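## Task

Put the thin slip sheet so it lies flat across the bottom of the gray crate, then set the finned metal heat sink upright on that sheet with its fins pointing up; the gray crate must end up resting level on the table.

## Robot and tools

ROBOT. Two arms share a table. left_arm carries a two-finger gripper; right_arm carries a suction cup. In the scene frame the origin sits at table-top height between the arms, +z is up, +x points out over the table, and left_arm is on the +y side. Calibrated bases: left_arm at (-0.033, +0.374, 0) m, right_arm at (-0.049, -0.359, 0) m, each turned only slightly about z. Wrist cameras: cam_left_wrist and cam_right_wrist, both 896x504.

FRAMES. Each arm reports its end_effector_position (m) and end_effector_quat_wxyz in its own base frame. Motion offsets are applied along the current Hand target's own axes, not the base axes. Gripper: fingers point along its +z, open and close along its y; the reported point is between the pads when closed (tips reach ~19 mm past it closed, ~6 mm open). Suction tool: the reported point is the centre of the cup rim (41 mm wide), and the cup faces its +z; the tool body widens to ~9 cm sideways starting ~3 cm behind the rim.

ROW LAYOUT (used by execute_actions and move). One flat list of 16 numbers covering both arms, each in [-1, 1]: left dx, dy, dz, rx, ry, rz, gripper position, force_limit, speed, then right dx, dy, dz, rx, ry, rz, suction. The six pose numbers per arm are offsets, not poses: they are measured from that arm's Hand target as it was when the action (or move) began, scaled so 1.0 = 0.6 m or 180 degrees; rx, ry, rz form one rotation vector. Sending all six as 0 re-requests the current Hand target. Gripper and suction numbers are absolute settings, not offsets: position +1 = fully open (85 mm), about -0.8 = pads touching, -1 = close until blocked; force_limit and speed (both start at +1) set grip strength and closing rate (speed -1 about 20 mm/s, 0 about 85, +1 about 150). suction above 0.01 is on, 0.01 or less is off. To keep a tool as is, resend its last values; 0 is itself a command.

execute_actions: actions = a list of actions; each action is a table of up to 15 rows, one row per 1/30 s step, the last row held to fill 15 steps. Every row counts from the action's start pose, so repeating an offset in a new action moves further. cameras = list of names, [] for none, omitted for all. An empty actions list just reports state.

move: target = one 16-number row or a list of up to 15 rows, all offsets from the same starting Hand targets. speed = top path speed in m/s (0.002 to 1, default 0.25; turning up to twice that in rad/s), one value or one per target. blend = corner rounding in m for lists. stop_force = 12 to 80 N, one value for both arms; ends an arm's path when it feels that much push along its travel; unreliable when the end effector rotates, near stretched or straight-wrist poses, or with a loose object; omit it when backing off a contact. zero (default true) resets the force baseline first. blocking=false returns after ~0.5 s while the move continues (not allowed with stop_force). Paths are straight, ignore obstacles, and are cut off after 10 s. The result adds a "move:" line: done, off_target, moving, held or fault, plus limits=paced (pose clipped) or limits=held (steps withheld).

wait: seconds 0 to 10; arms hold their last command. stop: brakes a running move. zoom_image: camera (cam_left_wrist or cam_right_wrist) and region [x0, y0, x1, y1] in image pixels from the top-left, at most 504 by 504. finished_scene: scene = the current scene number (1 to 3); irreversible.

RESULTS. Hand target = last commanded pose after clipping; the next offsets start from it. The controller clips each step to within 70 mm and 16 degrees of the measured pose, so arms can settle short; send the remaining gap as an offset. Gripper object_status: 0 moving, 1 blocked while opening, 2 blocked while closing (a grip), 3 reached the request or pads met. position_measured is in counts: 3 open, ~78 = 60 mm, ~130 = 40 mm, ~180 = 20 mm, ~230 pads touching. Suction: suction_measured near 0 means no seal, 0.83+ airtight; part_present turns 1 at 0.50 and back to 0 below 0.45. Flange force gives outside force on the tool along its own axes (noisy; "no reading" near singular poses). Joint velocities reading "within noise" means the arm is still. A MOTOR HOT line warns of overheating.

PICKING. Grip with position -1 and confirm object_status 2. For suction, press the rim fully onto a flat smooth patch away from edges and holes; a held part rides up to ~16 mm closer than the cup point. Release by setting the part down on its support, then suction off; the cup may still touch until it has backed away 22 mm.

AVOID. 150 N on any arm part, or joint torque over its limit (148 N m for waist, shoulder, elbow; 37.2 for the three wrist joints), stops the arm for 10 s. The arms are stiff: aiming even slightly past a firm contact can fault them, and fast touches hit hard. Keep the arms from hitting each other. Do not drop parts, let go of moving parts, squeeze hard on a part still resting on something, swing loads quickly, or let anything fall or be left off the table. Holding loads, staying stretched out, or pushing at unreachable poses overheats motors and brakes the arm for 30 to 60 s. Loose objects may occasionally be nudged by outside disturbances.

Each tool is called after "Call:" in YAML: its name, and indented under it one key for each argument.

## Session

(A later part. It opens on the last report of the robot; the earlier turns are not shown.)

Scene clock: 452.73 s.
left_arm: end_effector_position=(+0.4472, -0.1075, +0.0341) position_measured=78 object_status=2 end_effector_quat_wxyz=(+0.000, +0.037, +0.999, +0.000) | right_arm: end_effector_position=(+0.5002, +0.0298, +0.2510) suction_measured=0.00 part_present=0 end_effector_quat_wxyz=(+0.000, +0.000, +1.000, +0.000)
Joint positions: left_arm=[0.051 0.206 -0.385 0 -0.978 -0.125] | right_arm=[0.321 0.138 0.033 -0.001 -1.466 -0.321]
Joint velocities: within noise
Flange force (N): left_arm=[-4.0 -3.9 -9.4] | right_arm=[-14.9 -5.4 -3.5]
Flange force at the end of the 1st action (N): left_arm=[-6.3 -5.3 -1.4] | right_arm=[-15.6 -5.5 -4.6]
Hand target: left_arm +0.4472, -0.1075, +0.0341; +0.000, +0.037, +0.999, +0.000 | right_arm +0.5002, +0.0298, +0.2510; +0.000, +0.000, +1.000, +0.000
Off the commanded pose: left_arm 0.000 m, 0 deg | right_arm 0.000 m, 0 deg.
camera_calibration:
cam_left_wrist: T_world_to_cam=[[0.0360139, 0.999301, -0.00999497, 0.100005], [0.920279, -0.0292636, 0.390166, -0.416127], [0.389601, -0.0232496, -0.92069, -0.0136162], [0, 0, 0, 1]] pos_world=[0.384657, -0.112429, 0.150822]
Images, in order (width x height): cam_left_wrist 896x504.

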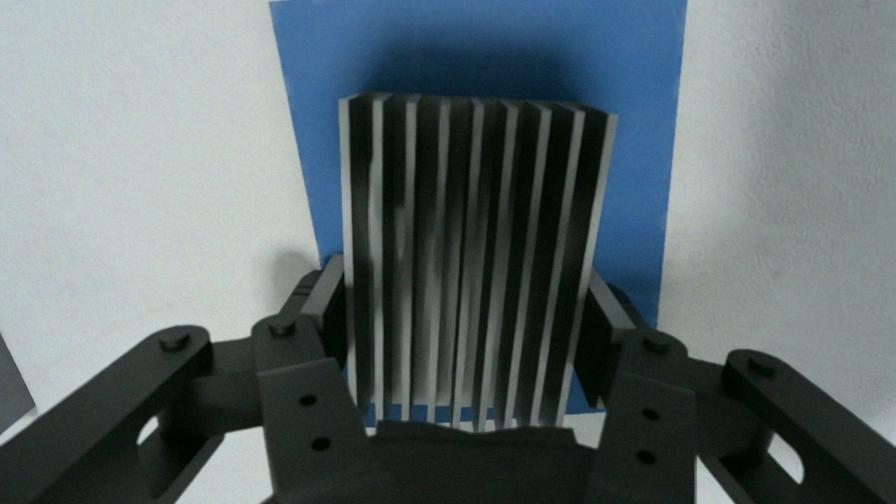

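Call:
move:
  target:
    - [0,0,-0.1667,0,0,0,-1,-1,-1,0,0,0,0,0,0,0]
    - [0.0153,-0.4064,-0.1667,0,0,-0.036,-1,-1,-1,0,0,0,0,0,0,0]
  speed: [0.12, 0.2]
  blend: [0.03, 0]
  cameras: ["cam_left_wrist"]

Scene clock: 473.63 s.
left_arm: end_effector_position=(+0.4197, -0.3500, +0.1340) position_measured=78 object_status=2 end_effector_quat_wxyz=(+0.000, -0.019, +1.000, +0.000) | right_arm: end_effector_position=(+0.5002, +0.0298, +0.2510) suction_measured=0.00 part_present=0 end_effector_quat_wxyz=(+0.000, +0.000, +1.000, +0.000)
Joint positions: left_arm=[-0.455 0.299 -0.009 -0.001 -1.262 0.494] | right_arm=[0.321 0.138 0.033 -0.001 -1.466 -0.321]
Joint velocities: within noise
Flange force (N): left_arm=[-2.1 -8.2 0.1] | right_arm=[-16.3 -5.3 -4.3]
Hand target: left_arm +0.4197, -0.3500, +0.1340; +0.000, -0.019, +1.000, +0.000 | right_arm +0.5002, +0.0298, +0.2510; +0.000, +0.000, +1.000, +0.000
Off the commanded pose: left_arm 0.000 m, 0 deg | right_arm 0.000 m, 0 deg.
move: done
camera_calibration:
cam_left_wrist: T_world_to_cam=[[-0.0769383, 0.996985, -0.0100661, 0.390931], [0.917705, 0.0747595, 0.390164, -0.399537], [0.38974, 0.0207809, -0.92069, 0.0987325], [0, 0, 0, 1]] pos_world=[0.358254, -0.361935, 0.250722]
Images, in order (width x height): cam_left_wrist 896x504.

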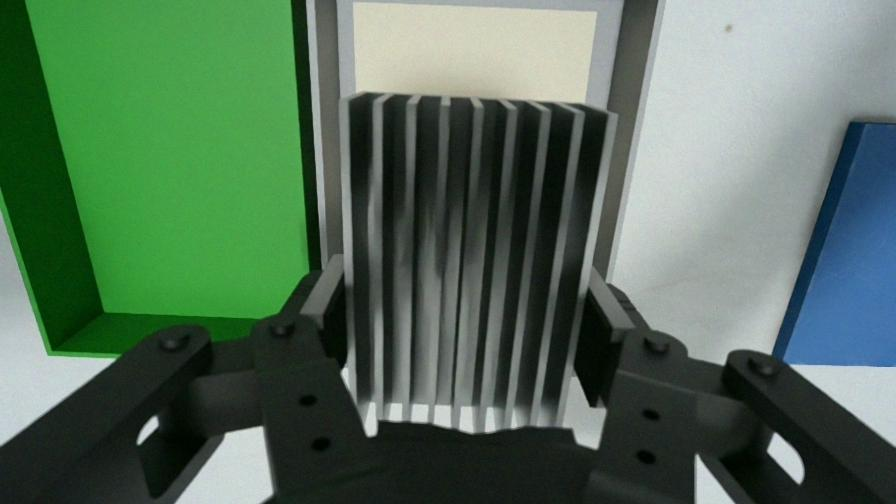

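Call:
move:
  target:
    - [0.0031,0.0082,0,0,0,0,-1,-1,-1,0,0,0,0,0,0,0]
    - [0.0031,0.0082,0.1650,0,0,0,-1,-1,-1,0,0,0,0,0,0,0]
    - [0.0031,0.0082,0.1983,0,0,0,-1,-1,-1,0,0,0,0,0,0,0]
  speed: [0.05, 0.12, 0.02]
  stop_force: 14
  cameras: ["cam_left_wrist"]

Scene clock: 490.07 s.
left_arm: end_effector_position=(+0.4179, -0.3452, +0.0289) position_measured=78 object_status=2 end_effector_quat_wxyz=(+0.001, -0.019, +1.000, +0.000) | right_arm: end_effector_position=(+0.5002, +0.0298, +0.2510) suction_measured=0.00 part_present=0 end_effector_quat_wxyz=(+0.000, +0.000, +1.000, +0.000)
Joint positions: left_arm=[-0.449 0.395 -0.148 -0.001 -1.027 0.487] | right_arm=[0.321 0.138 0.033 -0.001 -1.466 -0.321]
Joint velocities: within noise
Flange force (N): left_arm=[-0.5 -3.6 -31.6] | right_arm=[-16.2 -5.4 -3.9]
Hand target: left_arm +0.4179, -0.3452, +0.0289; +0.001, -0.019, +1.000, +0.000 (not the last commanded pose) | right_arm +0.5002, +0.0298, +0.2510; +0.000, +0.000, +1.000, +0.000
Off the commanded pose: left_arm 0.014 m, 0 deg | right_arm 0.000 m, 0 deg.
move: contact (left_arm); path passed 2 of 3 targets
camera_calibration:
cam_left_wrist: T_world_to_cam=[[-0.0771374, 0.996966, -0.0103811, 0.385051], [0.917599, 0.0750613, 0.390355, -0.357028], [0.38995, 0.0205853, -0.920606, 0.0024529], [0, 0, 0, 1]] pos_world=[0.356354, -0.357134, 0.145623]
Images, in order (width x height): cam_left_wrist 896x504.

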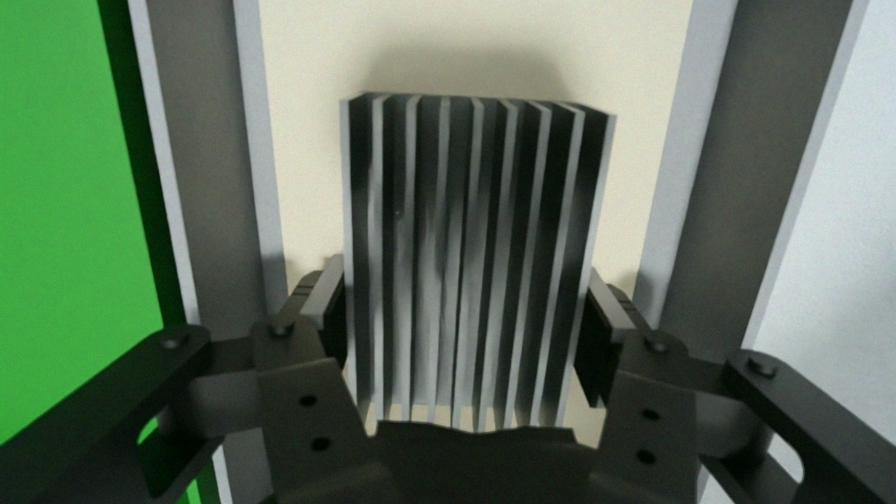

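Call:
move:
  target: [0,0,-0.001,0,0,0,0.69,-1,-0.5,0,0,0,0,0,0,0]
  speed: 0.05
  cameras: ["cam_left_wrist"]

Scene clock: 495.27 s.
left_arm: end_effector_position=(+0.4179, -0.3452, +0.0295) position_measured=43 object_status=3 end_effector_quat_wxyz=(+0.001, -0.019, +1.000, +0.000) | right_arm: end_effector_position=(+0.5002, +0.0298, +0.2510) suction_measured=0.00 part_present=0 end_effector_quat_wxyz=(+0.000, +0.000, +1.000, +0.000)
Joint positions: left_arm=[-0.449 0.394 -0.147 -0.001 -1.028 0.487] | right_arm=[0.321 0.138 0.033 -0.001 -1.466 -0.321]
Joint velocities: within noise
Flange force (N): left_arm=[-2.8 -7.0 -1.0] | right_arm=[-15.1 -5.3 -3.7]
Hand target: left_arm +0.4179, -0.3452, +0.0295; +0.001, -0.019, +1.000, +0.000 | right_arm +0.5002, +0.0298, +0.2510; +0.000, +0.000, +1.000, +0.000
Off the commanded pose: left_arm 0.000 m, 0 deg | right_arm 0.000 m, 0 deg.
move: done
camera_calibration:
cam_left_wrist: T_world_to_cam=[[-0.0771376, 0.996966, -0.0103812, 0.385057], [0.917599, 0.0750615, 0.390355, -0.357262], [0.38995, 0.0205853, -0.920606, 0.00300526], [0, 0, 0, 1]] pos_world=[0.356354, -0.357134, 0.146223]
Images, in order (width x height): cam_left_wrist 896x504.

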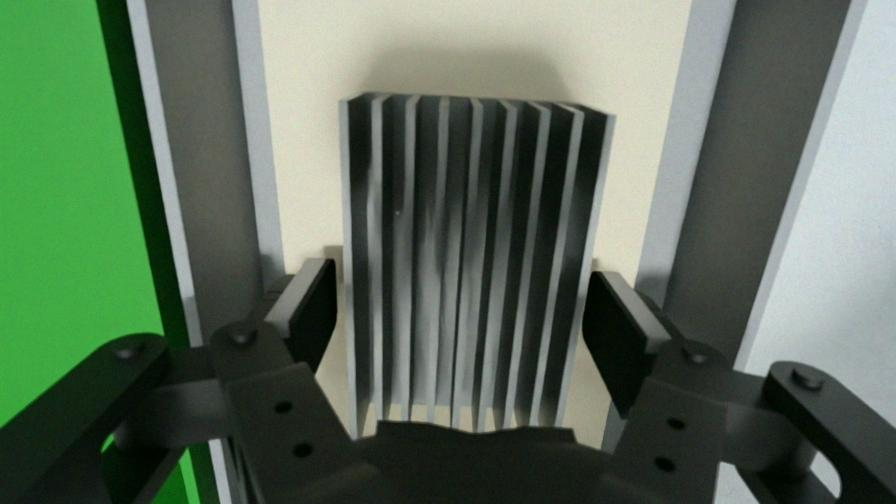

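Call:
move:
  target:
    - [0,0,-0.1,0,0,0,0.69,-1,-0.5,0,0,0,0,0,0,0]
    - [0,0,-0.35,0,0,0,0.69,-1,-0.5,0,0,0,0,0,0,0]
  speed: [0.1, 0.25]
  cameras: ["cam_left_wrist"]

Scene clock: 500.53 s.
left_arm: end_effector_position=(+0.4176, -0.3452, +0.2395) position_measured=43 object_status=3 end_effector_quat_wxyz=(+0.001, -0.019, +1.000, +0.000) | right_arm: end_effector_position=(+0.5002, +0.0298, +0.2510) suction_measured=0.00 part_present=0 end_effector_quat_wxyz=(+0.000, +0.000, +1.000, +0.000)
Joint positions: left_arm=[-0.449 0.239 0.165 0 -1.497 0.487] | right_arm=[0.321 0.138 0.033 -0.001 -1.466 -0.321]
Joint velocities: within noise
Flange force (N): left_arm=[-2.9 -7.7 -3.7] | right_arm=[-16.5 -4.9 -3.6]
Hand target: left_arm +0.4176, -0.3452, +0.2395; +0.001, -0.019, +1.000, +0.000 | right_arm +0.5002, +0.0298, +0.2510; +0.000, +0.000, +1.000, +0.000
Off the commanded pose: left_arm 0.000 m, 0 deg | right_arm 0.000 m, 0 deg.
move: done
camera_calibration:
cam_left_wrist: T_world_to_cam=[[-0.0771376, 0.996966, -0.0103812, 0.387222], [0.917599, 0.0750615, 0.390355, -0.439053], [0.38995, 0.0205853, -0.920606, 0.19641], [0, 0, 0, 1]] pos_world=[0.356154, -0.357134, 0.356223]
Images, in order (width x height): cam_left_wrist 896x504.

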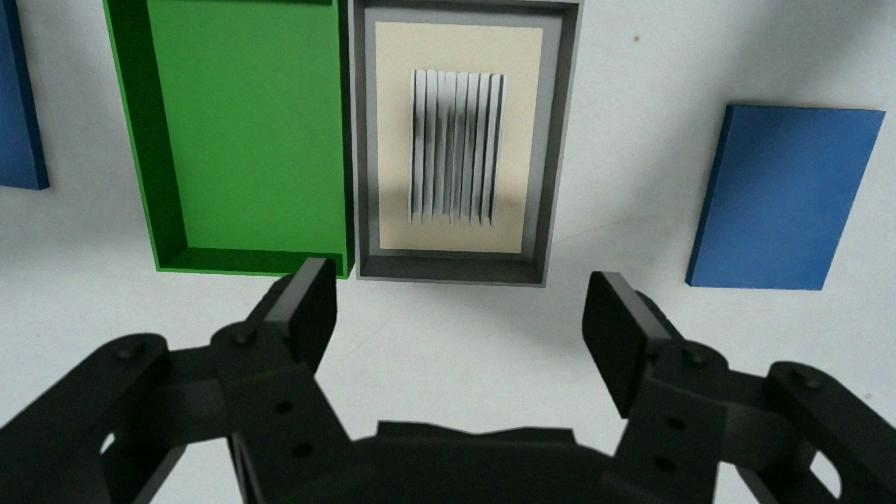

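Call:
finished_scene:
  scene: 1

The scene is finished: the task was done.


## Next scene

Put the thin slip sheet so it lies flat across the bottom of the green crate, then set the finned metal heat sink upright on that sheet with its fins pointing up; the green crate must end up resting level on the table.

Call:
execute_actions:
  actions: []

Scene clock: 0.00 s.
left_arm: end_effector_position=(+0.4196, +0.2496, +0.2288) position_measured=3 object_status=3 end_effector_quat_wxyz=(-0.339, -0.178, +0.923, +0.024) | right_arm: end_effector_position=(+0.4430, +0.4366, +0.1847) suction_measured=0.00 part_present=0 end_effector_quat_wxyz=(-0.222, -0.430, +0.871, +0.082)
Joint positions: left_arm=[0.597 0.611 0.598 -0.363 -2.162 -0.326] | right_arm=[0.831 0.791 0.828 -0.336 -1.958 0.013]
Joint velocities: within noise
Flange force (N): no reading
Hand target: left_arm +0.4196, +0.2496, +0.2288; -0.339, -0.178, +0.923, +0.024 | right_arm +0.4430, +0.4366, +0.1847; -0.222, -0.430, +0.871, +0.082
camera_calibration:
cam_left_wrist: T_world_to_cam=[[-0.345547, 0.920704, 0.181389, -0.117991], [0.885339, 0.383937, -0.262235, -0.395605], [-0.311083, 0.0699765, -0.947803, 0.461699], [0, 0, 0, 1]] pos_world=[0.4531, 0.228214, 0.35526]
cam_right_wrist: T_world_to_cam=[[0.738889, -0.618184, -0.268126, -0.00323839], [-0.291172, -0.651767, 0.700298, 0.305756], [-0.607669, -0.439372, -0.661582, 0.654027], [0, 0, 0, 1]] pos_world=[0.488852, 0.48464, 0.217704]

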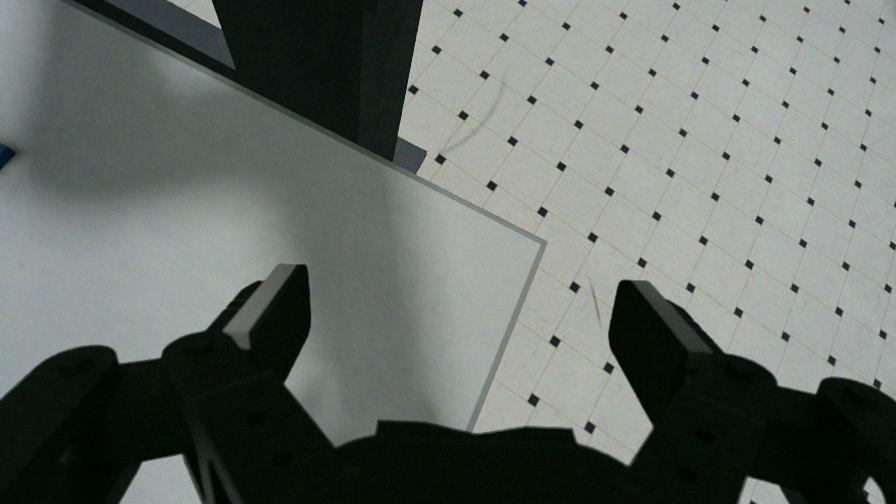

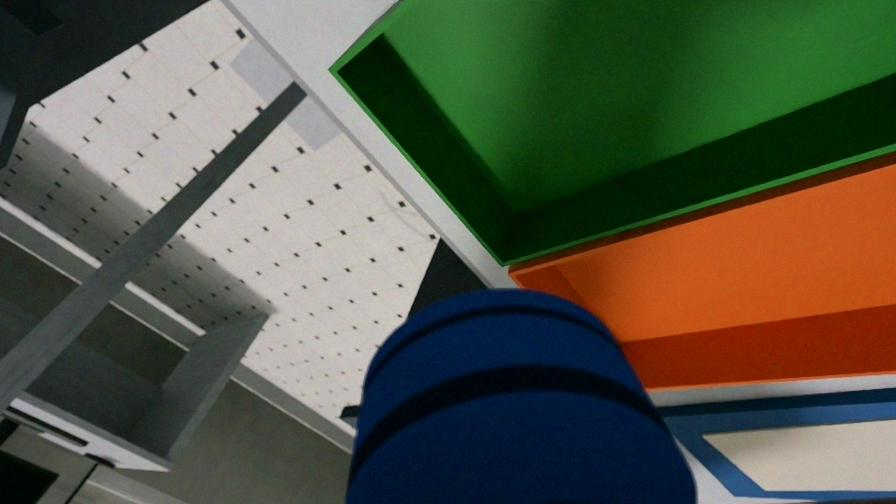

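Call:
move:
  target: [0.3612,-0.5777,0.0122,0.0157,-0.2215,0.1163,1,-1,-1,0.0165,-0.1532,-0.2682,0.0546,-0.1478,0.2862,0]
  speed: 0.3

Scene clock: 18.57 s.
left_arm: end_effector_position=(+0.3699, -0.1500, +0.2996) position_measured=3 object_status=3 end_effector_quat_wxyz=(+0.000, +0.000, +1.000, +0.000) | right_arm: end_effector_position=(+0.5770, +0.3798, +0.3001) suction_measured=0.00 part_present=0 end_effector_quat_wxyz=(+0.000, +0.001, +1.000, -0.001)
Joint positions: left_arm=[-0.054 -0.127 -0.08 -0.001 -1.618 0.053] | right_arm=[0.772 0.682 0.897 0.001 -1.787 -0.773]
Joint velocities: within noise
Flange force (N): left_arm=[-2.8 -6.7 -4.1] | right_arm=[-24.8 11.5 -11.0]
Hand target: left_arm +0.3699, -0.1500, +0.2996; +0.000, +0.000, +1.000, +0.000 | right_arm +0.5769, +0.3799, +0.3001; +0.000, +0.000, +1.000, -0.001
Off the commanded pose: left_arm 0.000 m, 0 deg | right_arm 0.000 m, 0 deg.
move: done
camera_calibration:
cam_left_wrist: T_world_to_cam=[[-0.0381527, 0.999225, -0.0096865, 0.17527], [0.920272, 0.0389124, 0.389341, -0.439415], [0.389416, 0.00594019, -0.921043, 0.264526], [0, 0, 0, 1]] pos_world=[0.308057, -0.159607, 0.41642]
cam_right_wrist: T_world_to_cam=[[-0.00803665, -0.997427, 0.0712337, 0.366716], [-0.888844, 0.0397625, 0.456481, 0.382313], [-0.458139, -0.0596471, -0.886877, 0.623953], [0, 0, 0, 1]] pos_world=[0.628621, 0.387788, 0.352728]

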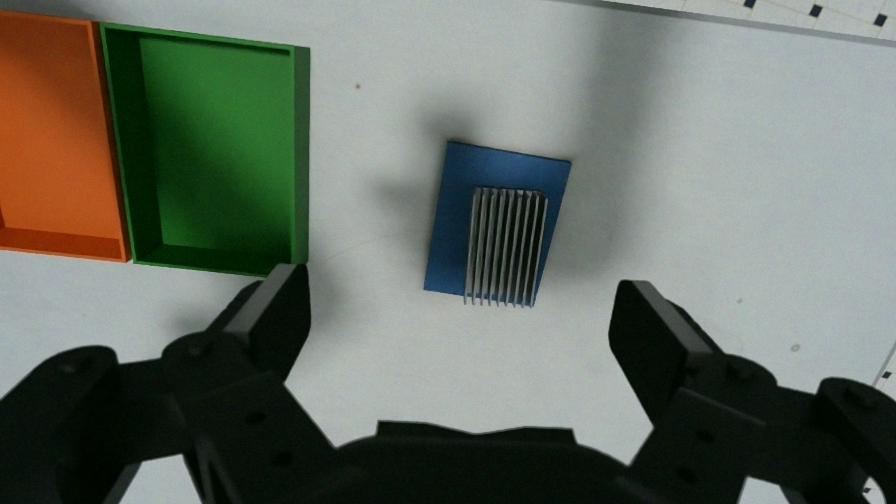

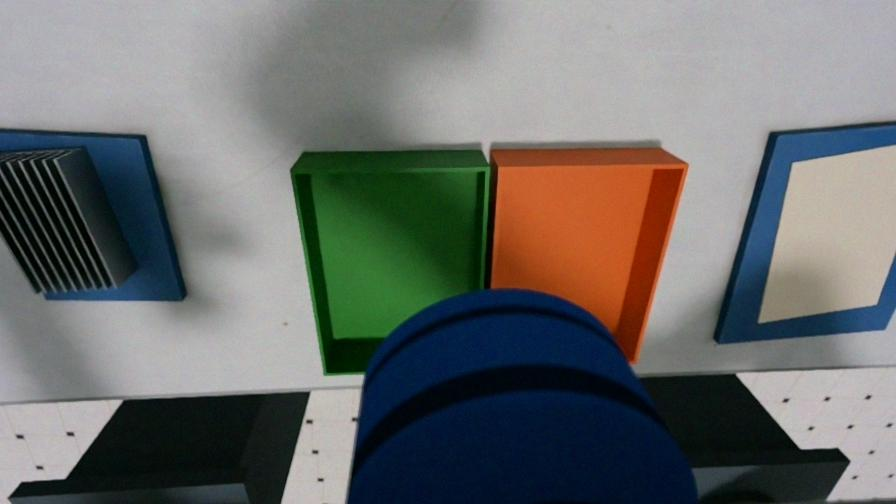

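Call:
zoom_image:
  camera: "cam_right_wrist"
  region: [280, 140, 520, 260]

Call:
zoom_image:
  camera: "cam_right_wrist"
  region: [300, 300, 420, 390]

Call:
zoom_image:
  camera: "cam_left_wrist"
  region: [420, 130, 600, 320]

Scaled by 2.100.

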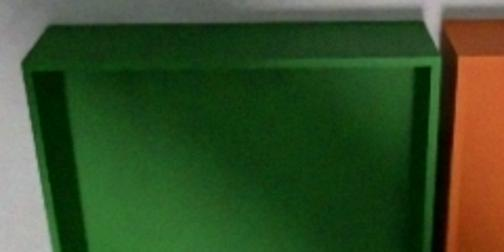

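Scaled by 4.200.

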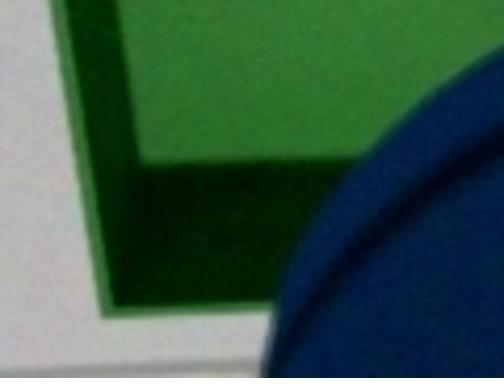

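Scaled by 2.653.

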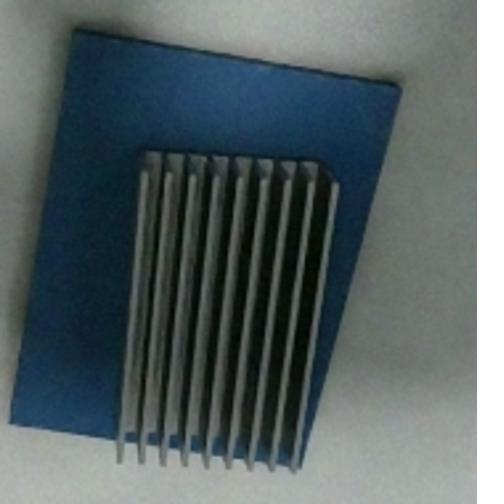

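Call:
move:
  target: [-0.1518,0.0760,0.3327,0,0,0.0044,1,-1,-1,0.0420,-0.5652,0,0,0,-0.0489,0]
  speed: 0.3

Call:
zoom_image:
  camera: "cam_right_wrist"
  region: [310, 90, 560, 350]

Scene clock: 46.30 s.
left_arm: end_effector_position=(+0.4610, -0.1043, +0.1000) position_measured=3 object_status=3 end_effector_quat_wxyz=(+0.000, +0.007, +1.000, +0.000) | right_arm: end_effector_position=(+0.5514, +0.0408, +0.3006) suction_measured=0.00 part_present=0 end_effector_quat_wxyz=(+0.000, -0.076, +0.997, -0.001)
Joint positions: left_arm=[0.056 0.154 -0.272 -0.001 -1.145 -0.07] | right_arm=[0.312 0.266 0.3 0.001 -1.606 -0.159]
Joint velocities: within noise
Flange force (N): left_arm=[-5.5 -5.7 -1.9] | right_arm=[-15.8 -6.3 -5.9]
Hand target: left_arm +0.4610, -0.1043, +0.1000; +0.000, +0.007, +1.000, +0.000 | right_arm +0.5514, +0.0408, +0.3006; +0.000, -0.076, +0.997, -0.001
Off the commanded pose: left_arm 0.000 m, 0 deg | right_arm 0.000 m, 0 deg.
move: done
camera_calibration:
cam_left_wrist: T_world_to_cam=[[-0.0242919, 0.999657, -0.0097425, 0.124797], [0.920725, 0.0261682, 0.389333, -0.448846], [0.389454, 0.000487448, -0.921046, 0.0443555], [0, 0, 0, 1]] pos_world=[0.399021, -0.113031, 0.21682]
cam_right_wrist: T_world_to_cam=[[0.144973, -0.986864, 0.0712834, -0.0563675], [-0.884414, -0.0969473, 0.456523, 0.376011], [-0.443615, -0.129228, -0.886852, 0.587323], [0, 0, 0, 1]] pos_world=[0.601267, 0.0567246, 0.353229]

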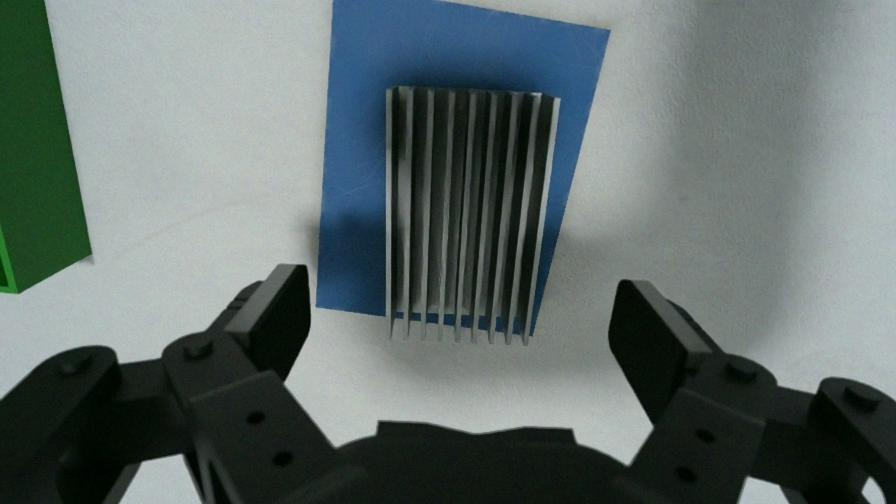

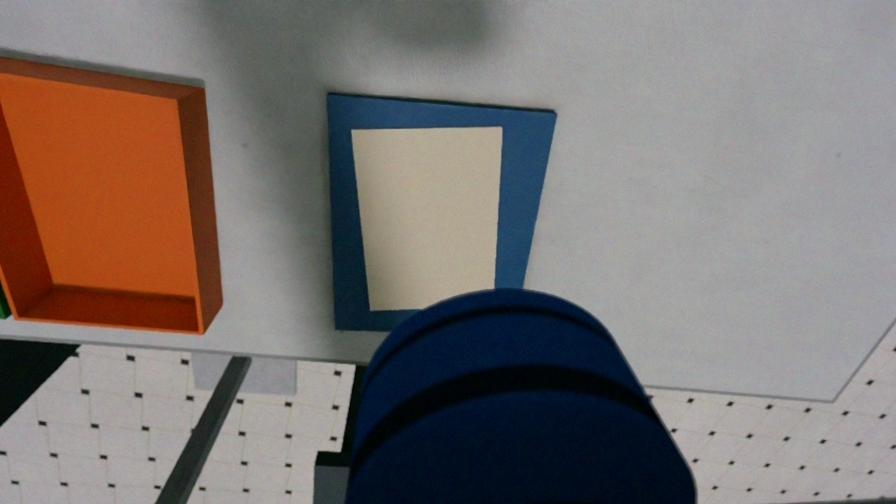

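Scaled by 1.938.

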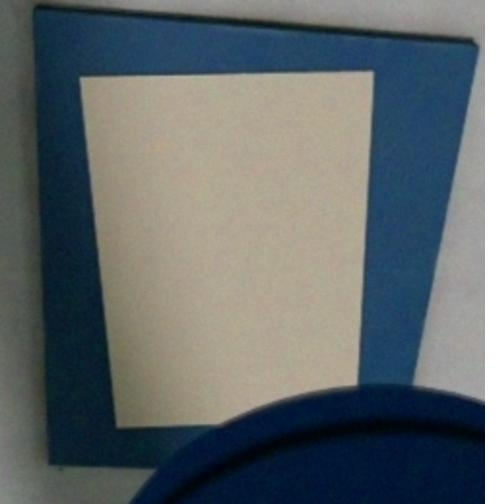

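Call:
move:
  target: [-0.001,0.003,0.1098,0,0,0,1,-1,-1,0.2112,-0.0035,0.4427,0,0,0,0]
  speed: 0.3

Call:
move:
  target: [0,0,0,0,0,0,-1,-1,-1,0,0,0.0583,0,0,0,1]
  speed: 0.03
  stop_force: 15

Scene clock: 69.67 s.
left_arm: end_effector_position=(+0.4616, -0.1025, +0.0341) position_measured=3 object_status=3 end_effector_quat_wxyz=(+0.000, +0.007, +1.000, +0.000) | right_arm: end_effector_position=(+0.4265, +0.0190, +0.0350) suction_measured=0.00 part_present=0 end_effector_quat_wxyz=(+0.000, -0.076, +0.997, -0.001)
Joint positions: left_arm=[0.06 0.236 -0.348 -0.001 -0.987 -0.074] | right_arm=[0.355 0.157 -0.493 0.002 -0.922 -0.203]
Joint velocities: within noise
Flange force (N): left_arm=[-5.2 -5.7 -1.1] | right_arm=[-12.5 -8.9 1.7]
Hand target: left_arm +0.4616, -0.1025, +0.0341; +0.000, +0.007, +1.000, +0.000 | right_arm +0.4265, +0.0190, +0.0350; +0.000, -0.076, +0.997, -0.001
Off the commanded pose: left_arm 0.000 m, 0 deg | right_arm 0.000 m, 0 deg.
move: done
camera_calibration:
cam_left_wrist: T_world_to_cam=[[-0.0242395, 0.99966, -0.00960994, 0.122333], [0.920763, 0.0260684, 0.38925, -0.423894], [0.389368, 0.000586738, -0.921082, -0.0165644], [0, 0, 0, 1]] pos_world=[0.399721, -0.111231, 0.150919]
cam_right_wrist: T_world_to_cam=[[0.144971, -0.986865, 0.0712756, -0.0408394], [-0.884354, -0.0969315, 0.456642, 0.384647], [-0.443736, -0.129233, -0.886791, 0.293603], [0, 0, 0, 1]] pos_world=[0.476367, 0.0349246, 0.0876289]

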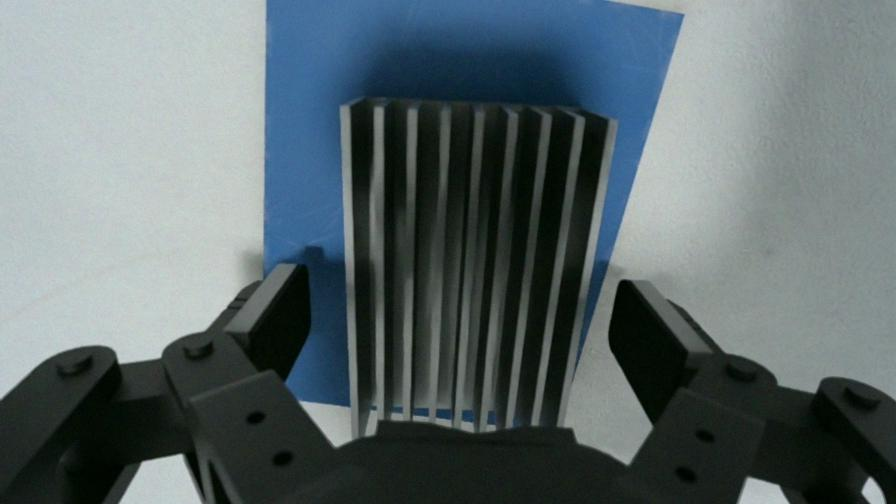

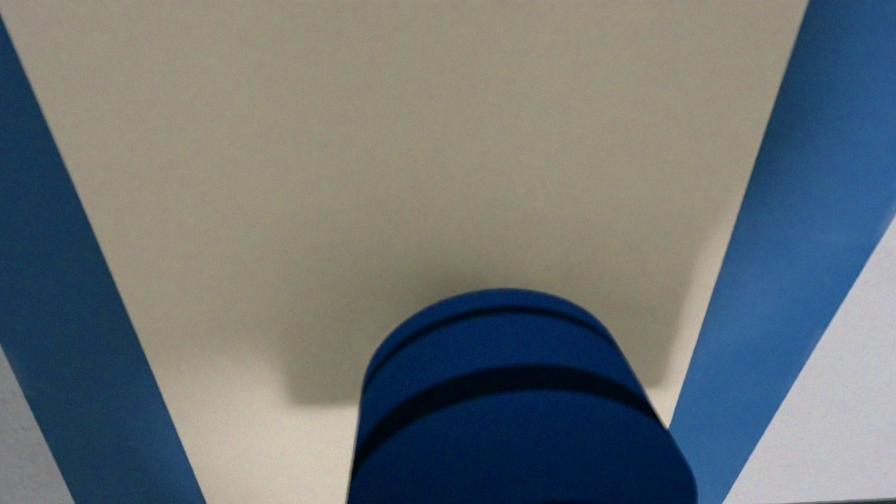

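Scene clock: 71.60 s.
left_arm: end_effector_position=(+0.4616, -0.1025, +0.0341) position_measured=78 object_status=2 end_effector_quat_wxyz=(+0.000, +0.007, +1.000, +0.000) | right_arm: end_effector_position=(+0.4265, +0.0190, +0.0000) suction_measured=0.96 part_present=1 end_effector_quat_wxyz=(+0.000, -0.076, +0.997, -0.001)
Joint positions: left_arm=[0.06 0.236 -0.348 -0.001 -0.987 -0.074] | right_arm=[0.355 0.22 -0.522 0.002 -0.83 -0.203]
Joint velocities: within noise
Flange force (N): left_arm=[-3.8 -4.2 -9.6] | right_arm=[-13.0 -8.9 3.3]
Hand target: left_arm +0.4616, -0.1025, +0.0341; +0.000, +0.007, +1.000, +0.000 | right_arm +0.4265, +0.0190, +0.0000; +0.000, -0.076, +0.997, -0.001
Off the commanded pose: left_arm 0.000 m, 0 deg | right_arm 0.000 m, 0 deg.
move: done
camera_calibration:
cam_left_wrist: T_world_to_cam=[[-0.024292, 0.999657, -0.00974256, 0.122373], [0.920725, 0.0261683, 0.389333, -0.423881], [0.389454, 0.00048745, -0.921046, -0.0166149], [0, 0, 0, 1]] pos_world=[0.399721, -0.111231, 0.15092]
cam_right_wrist: T_world_to_cam=[[0.144971, -0.986865, 0.0712756, -0.0383447], [-0.884354, -0.0969315, 0.456642, 0.40063], [-0.443736, -0.129233, -0.886791, 0.262565], [0, 0, 0, 1]] pos_world=[0.476367, 0.0349246, 0.0526289]

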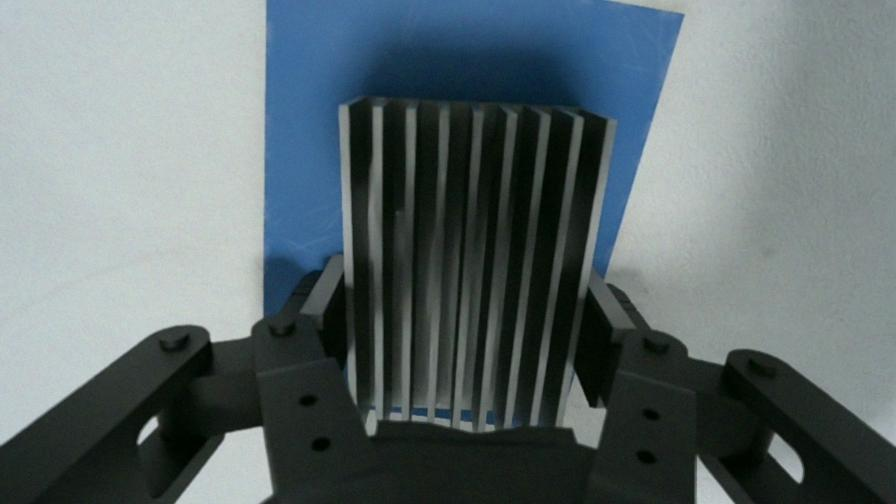

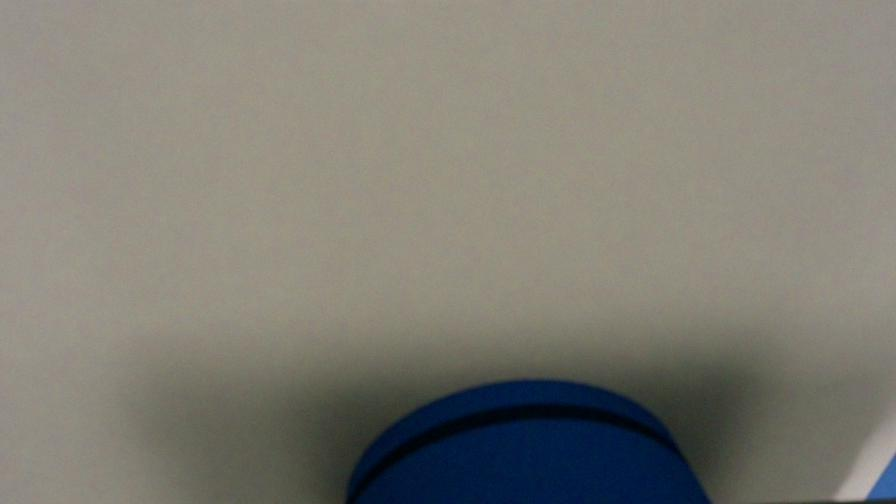

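Call:
move:
  target:
    - [0,0,-0.0833,0,0,0,-1,-1,-1,0,0,-0.1333,0,0,0,1]
    - [0,0,-0.4433,0,0,0,-1,-1,-1,-0.0825,0.6388,-0.1333,0,0,0.0534,1]
  speed: [0.15, 0.3]
  blend: [0.03, 0]
  cameras: ["cam_left_wrist"]

Call:
zoom_image:
  camera: "cam_left_wrist"
  region: [20, 20, 320, 300]

Scene clock: 89.33 s.
left_arm: end_effector_position=(+0.4616, -0.1026, +0.3001) position_measured=78 object_status=2 end_effector_quat_wxyz=(+0.000, +0.007, +1.000, +0.000) | right_arm: end_effector_position=(+0.4171, +0.4054, +0.0794) suction_measured=0.96 part_present=1 end_effector_quat_wxyz=(+0.000, +0.007, +1.000, -0.001)
Joint positions: left_arm=[0.059 0.061 0.104 -0.001 -1.613 -0.074] | right_arm=[0.997 0.446 0.013 0.001 -1.139 -1.012]
Joint velocities: within noise
Flange force (N): left_arm=[-5.5 -5.9 -2.0] | right_arm=[-14.9 7.4 0.6]
Hand target: left_arm +0.4616, -0.1026, +0.3001; +0.000, +0.007, +1.000, +0.000 | right_arm +0.4170, +0.4055, +0.0794; +0.000, +0.007, +1.000, -0.001
Off the commanded pose: left_arm 0.000 m, 0 deg | right_arm 0.000 m, 0 deg.
move: done
camera_calibration:
cam_left_wrist: T_world_to_cam=[[-0.0242941, 0.999657, -0.00974031, 0.125064], [0.920761, 0.0261694, 0.389248, -0.52742], [0.389369, 0.000487929, -0.921082, 0.228432], [0, 0, 0, 1]] pos_world=[0.399721, -0.111331, 0.41692]
Images, in order (width x height): cam_left_wrist 896x504.

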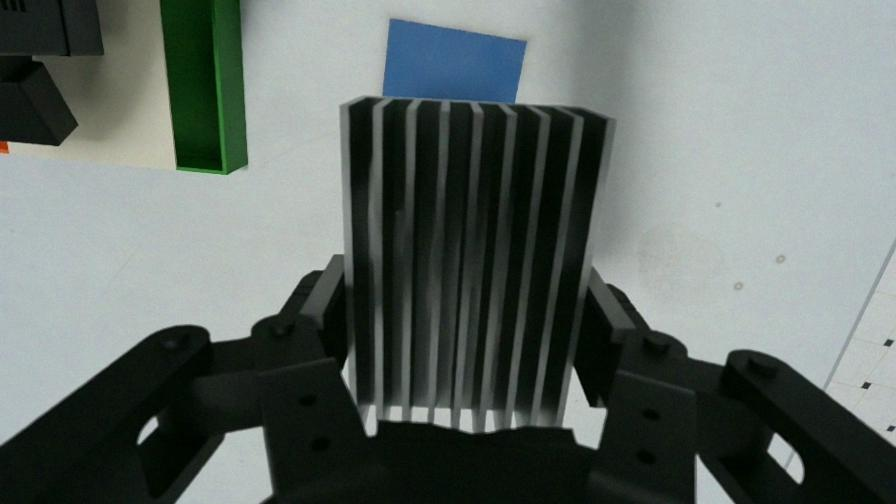

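Scaled by 1.680.

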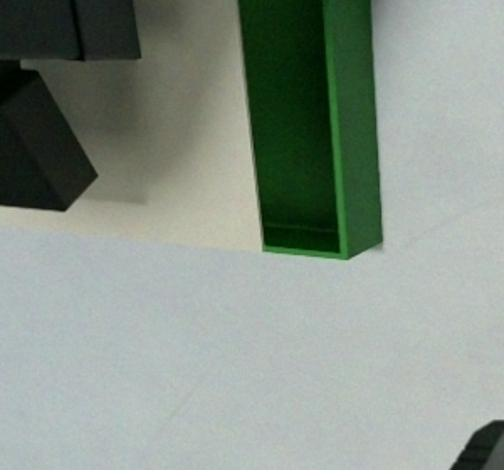

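Call:
move:
  target:
    - [0,0,0,0,0,0,-1,-1,-1,-0.0025,0,0.124,0,0,0,1]
    - [0,0,0,0,0,0,-1,-1,-1,-0.0025,0,0.1657,0,0,0,1]
  speed: [0.15, 0.02]
  stop_force: 14
  cameras: ["cam_left_wrist"]

Scene clock: 106.53 s.
left_arm: end_effector_position=(+0.4616, -0.1026, +0.3001) position_measured=78 object_status=2 end_effector_quat_wxyz=(+0.000, +0.007, +1.000, +0.000) | right_arm: end_effector_position=(+0.4187, +0.4054, -0.0099) suction_measured=0.96 part_present=1 end_effector_quat_wxyz=(+0.000, +0.007, +1.000, -0.001)
Joint positions: left_arm=[0.059 0.061 0.104 -0.001 -1.613 -0.074] | right_arm=[0.995 0.557 -0.057 0.001 -0.957 -1.01]
Joint velocities: within noise
Flange force (N): left_arm=[-5.5 -5.9 -2.1] | right_arm=[-10.2 4.2 -29.6]
Hand target: left_arm +0.4616, -0.1026, +0.3001; +0.000, +0.007, +1.000, +0.000 | right_arm +0.4186, +0.4054, -0.0099; +0.000, +0.007, +1.000, -0.001 (not the last commanded pose)
Off the commanded pose: left_arm 0.000 m, 0 deg | right_arm 0.010 m, 0 deg.
move: contact (right_arm); path passed 1 of 2 targets
camera_calibration:
cam_left_wrist: T_world_to_cam=[[-0.0242941, 0.999657, -0.00974031, 0.125164], [0.920761, 0.0261694, 0.389248, -0.527417], [0.389369, 0.000487929, -0.921082, 0.228432], [0, 0, 0, 1]] pos_world=[0.399721, -0.111431, 0.41692]
Images, in order (width x height): cam_left_wrist 896x504.

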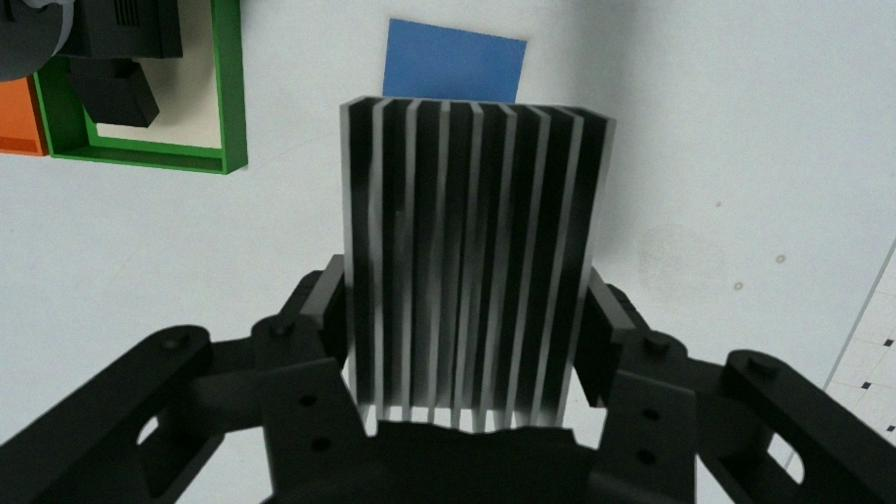

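Call:
execute_actions:
  actions:
    - [[0,0,0,0,0,0,-1,-1,-1,0,0,-0.0017,0,0,0,0]]
  cameras: []

Call:
move:
  target:
    - [0,0,0,0,0,0,-1,-1,-1,0,0,-0.0417,0,0,0,0]
    - [0,0,0,0,0,0,-1,-1,-1,0,0,-0.15,0,0,0,0]
    - [0.1053,-0.4022,0.2767,0,0,0.0156,-1,-1,-1,-0.1,-0.6,-0.4167,0,0,0,0]
  speed: [0.06, 0.2, 0.3]
  blend: [0, 0.03, 0]
  cameras: ["cam_left_wrist"]

Scene clock: 117.13 s.
left_arm: end_effector_position=(+0.4616, -0.1026, +0.3001) position_measured=78 object_status=2 end_effector_quat_wxyz=(+0.000, +0.007, +1.000, +0.000) | right_arm: end_effector_position=(+0.4186, +0.4054, -0.0089) suction_measured=0.00 part_present=0 end_effector_quat_wxyz=(+0.000, +0.007, +1.000, -0.001)
Joint positions: left_arm=[0.059 0.061 0.104 -0.001 -1.613 -0.074] | right_arm=[0.995 0.556 -0.057 0.001 -0.959 -1.01]
Joint velocities: within noise
Flange force (N): left_arm=[-5.9 -5.9 -1.9] | right_arm=[-11.9 4.0 -24.3]
Hand target: left_arm +0.4616, -0.1026, +0.3001; +0.000, +0.007, +1.000, +0.000 | right_arm +0.4186, +0.4054, -0.0089; +0.000, +0.007, +1.000, -0.001
Off the commanded pose: left_arm 0.000 m, 0 deg | right_arm 0.000 m, 0 deg.
No camera images: "cameras" was empty.

Scene clock: 119.70 s.
left_arm: end_effector_position=(+0.3950, -0.3429, +0.1339) position_measured=78 object_status=2 end_effector_quat_wxyz=(+0.000, +0.032, +0.999, +0.000) | right_arm: end_effector_position=(+0.4732, +0.0449, +0.2416) suction_measured=0.00 part_present=0 end_effector_quat_wxyz=(+0.000, +0.007, +1.000, -0.001)
Joint positions: left_arm=[-0.464 0.244 -0.079 -0.001 -1.248 0.401] | right_arm=[0.372 0.076 -0.058 0.001 -1.437 -0.387]
Joint velocities: within noise
Flange force (N): left_arm=[-3.5 -8.1 -0.1] | right_arm=[-16.1 -5.4 -4.2]
Hand target: left_arm +0.3950, -0.3429, +0.1339; +0.000, +0.032, +0.999, +0.000 | right_arm +0.4733, +0.0449, +0.2416; +0.000, +0.007, +1.000, -0.001
Off the commanded pose: left_arm 0.000 m, 0 deg | right_arm 0.000 m, 0 deg.
move: done
camera_calibration:
cam_left_wrist: T_world_to_cam=[[0.0247327, 0.999647, -0.00967237, 0.342687], [0.920919, -0.0190182, 0.389291, -0.410652], [0.388969, -0.0185357, -0.921064, 0.0951527], [0, 0, 0, 1]] pos_world=[0.33269, -0.348612, 0.250819]
Images, in order (width x height): cam_left_wrist 896x504.

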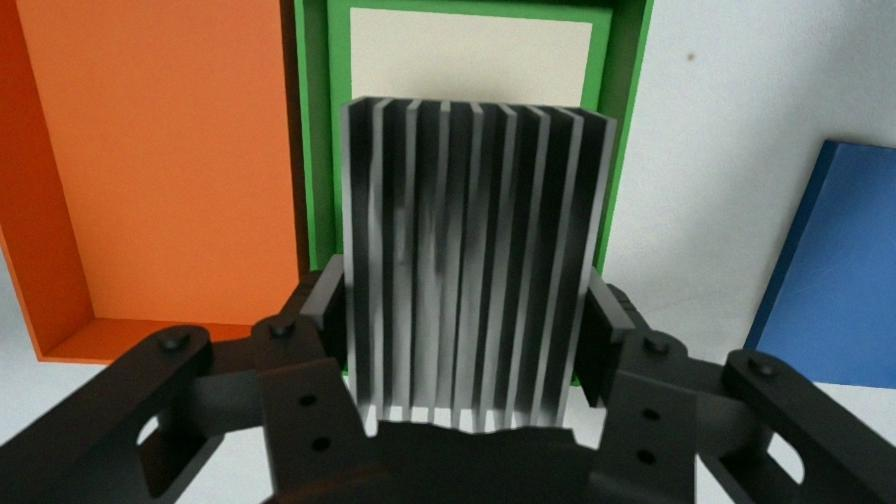

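Call:
move:
  target:
    - [-0.0032,0.0018,0.1632,0,0,0,-1,-1,-1,0,0,0,0,0,0,0]
    - [-0.0032,0.0018,0.198,0,0,0,-1,-1,-1,0,0,0,0,0,0,0]
  speed: [0.12, 0.02]
  stop_force: 14
  cameras: ["cam_left_wrist"]

Scene clock: 132.63 s.
left_arm: end_effector_position=(+0.3971, -0.3420, +0.0287) position_measured=78 object_status=2 end_effector_quat_wxyz=(+0.000, +0.032, +1.000, +0.000) | right_arm: end_effector_position=(+0.4733, +0.0449, +0.2416) suction_measured=0.00 part_present=0 end_effector_quat_wxyz=(+0.000, +0.007, +1.000, -0.001)
Joint positions: left_arm=[-0.46 0.357 -0.202 0 -1.012 0.398] | right_arm=[0.372 0.076 -0.058 0.001 -1.437 -0.387]
Joint velocities: within noise
Flange force (N): left_arm=[-0.4 -3.2 -36.0] | right_arm=[-15.9 -5.1 -4.7]
Hand target: left_arm +0.3971, -0.3420, +0.0287; +0.000, +0.032, +1.000, +0.000 (not the last commanded pose) | right_arm +0.4733, +0.0449, +0.2416; +0.000, +0.007, +1.000, -0.001
Off the commanded pose: left_arm 0.014 m, 0 deg | right_arm 0.000 m, 0 deg.
move: contact (left_arm); path passed 1 of 2 targets
camera_calibration:
cam_left_wrist: T_world_to_cam=[[0.0245713, 0.999647, -0.010058, 0.340825], [0.920836, -0.0187151, 0.389502, -0.371475], [0.389176, -0.0188324, -0.920971, -0.00281996], [0, 0, 0, 1]] pos_world=[0.33479, -0.347711, 0.145521]
Images, in order (width x height): cam_left_wrist 896x504.

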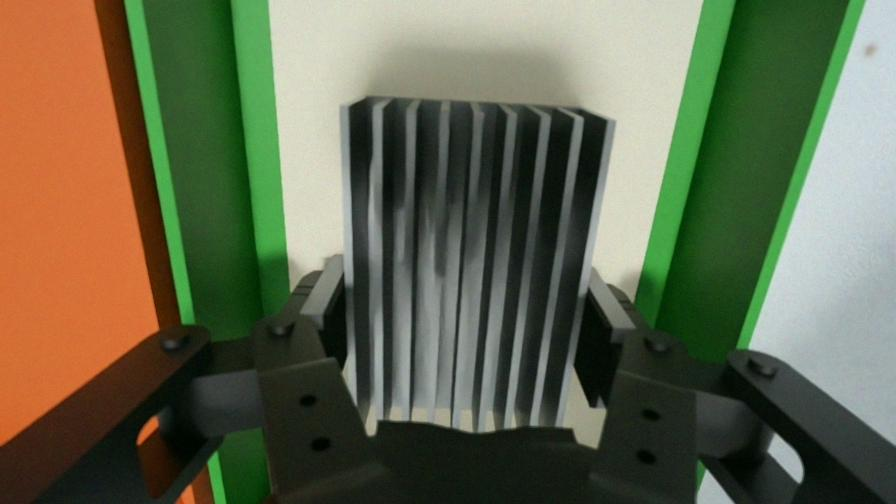

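Call:
move:
  target: [0,0,-0.001,0,0,0,0.69,-1,-0.5,0,0,0,0,0,0,0]
  speed: 0.05
  cameras: []

Call:
move:
  target:
    - [0,0,-0.08,0,0,0,0.69,-1,-0.5,0,0,0,0,0,0,0]
    - [0,0,-0.3,0,0,0,0.69,-1,-0.5,0,0,0,0,0,0,0]
  speed: [0.1, 0.3]
  cameras: ["cam_left_wrist"]

Scene clock: 136.50 s.
left_arm: end_effector_position=(+0.3971, -0.3420, +0.0293) position_measured=43 object_status=3 end_effector_quat_wxyz=(+0.000, +0.032, +1.000, +0.000) | right_arm: end_effector_position=(+0.4733, +0.0449, +0.2416) suction_measured=0.00 part_present=0 end_effector_quat_wxyz=(+0.000, +0.007, +1.000, -0.001)
Joint positions: left_arm=[-0.461 0.356 -0.202 0 -1.013 0.398] | right_arm=[0.372 0.076 -0.058 0.001 -1.437 -0.387]
Joint velocities: within noise
Flange force (N): left_arm=[-2.7 -7.9 -1.1] | right_arm=[-15.2 -4.9 -3.8]
Hand target: left_arm +0.3971, -0.3420, +0.0293; +0.000, +0.032, +1.000, +0.000 | right_arm +0.4733, +0.0449, +0.2416; +0.000, +0.007, +1.000, -0.001
Off the commanded pose: left_arm 0.000 m, 0 deg | right_arm 0.000 m, 0 deg.
move: done
No camera images: "cameras" was empty.

Scene clock: 137.97 s.
left_arm: end_effector_position=(+0.3971, -0.3420, +0.2093) position_measured=43 object_status=3 end_effector_quat_wxyz=(+0.000, +0.032, +1.000, +0.000) | right_arm: end_effector_position=(+0.4733, +0.0449, +0.2416) suction_measured=0.00 part_present=0 end_effector_quat_wxyz=(+0.000, +0.007, +1.000, -0.001)
Joint positions: left_arm=[-0.461 0.203 0.051 0 -1.419 0.398] | right_arm=[0.372 0.076 -0.058 0.001 -1.437 -0.387]
Joint velocities: within noise
Flange force (N): left_arm=[-1.7 -6.2 -2.7] | right_arm=[-14.8 -5.0 -3.7]
Hand target: left_arm +0.3971, -0.3421, +0.2093; +0.000, +0.032, +1.000, +0.000 | right_arm +0.4733, +0.0449, +0.2416; +0.000, +0.007, +1.000, -0.001
Off the commanded pose: left_arm 0.000 m, 0 deg | right_arm 0.000 m, 0 deg.
move: done
camera_calibration:
cam_left_wrist: T_world_to_cam=[[0.0245708, 0.999647, -0.0100584, 0.342645], [0.92085, -0.0187152, 0.389467, -0.44172], [0.389141, -0.0188318, -0.920986, 0.163563], [0, 0, 0, 1]] pos_world=[0.33469, -0.347711, 0.326121]
Images, in order (width x height): cam_left_wrist 896x504.

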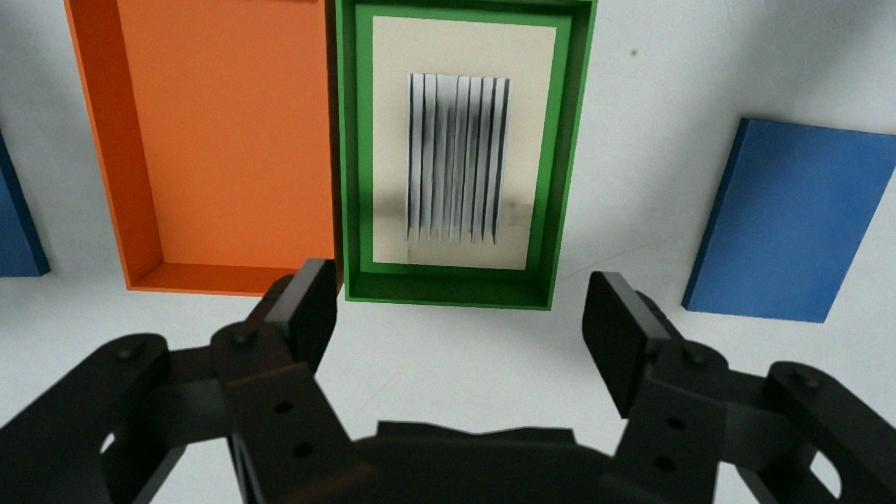

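Sheet and heat sink are in the green crate, correctly placed.

Call:
finished_scene:
  scene: 2

The scene is finished: the task was done.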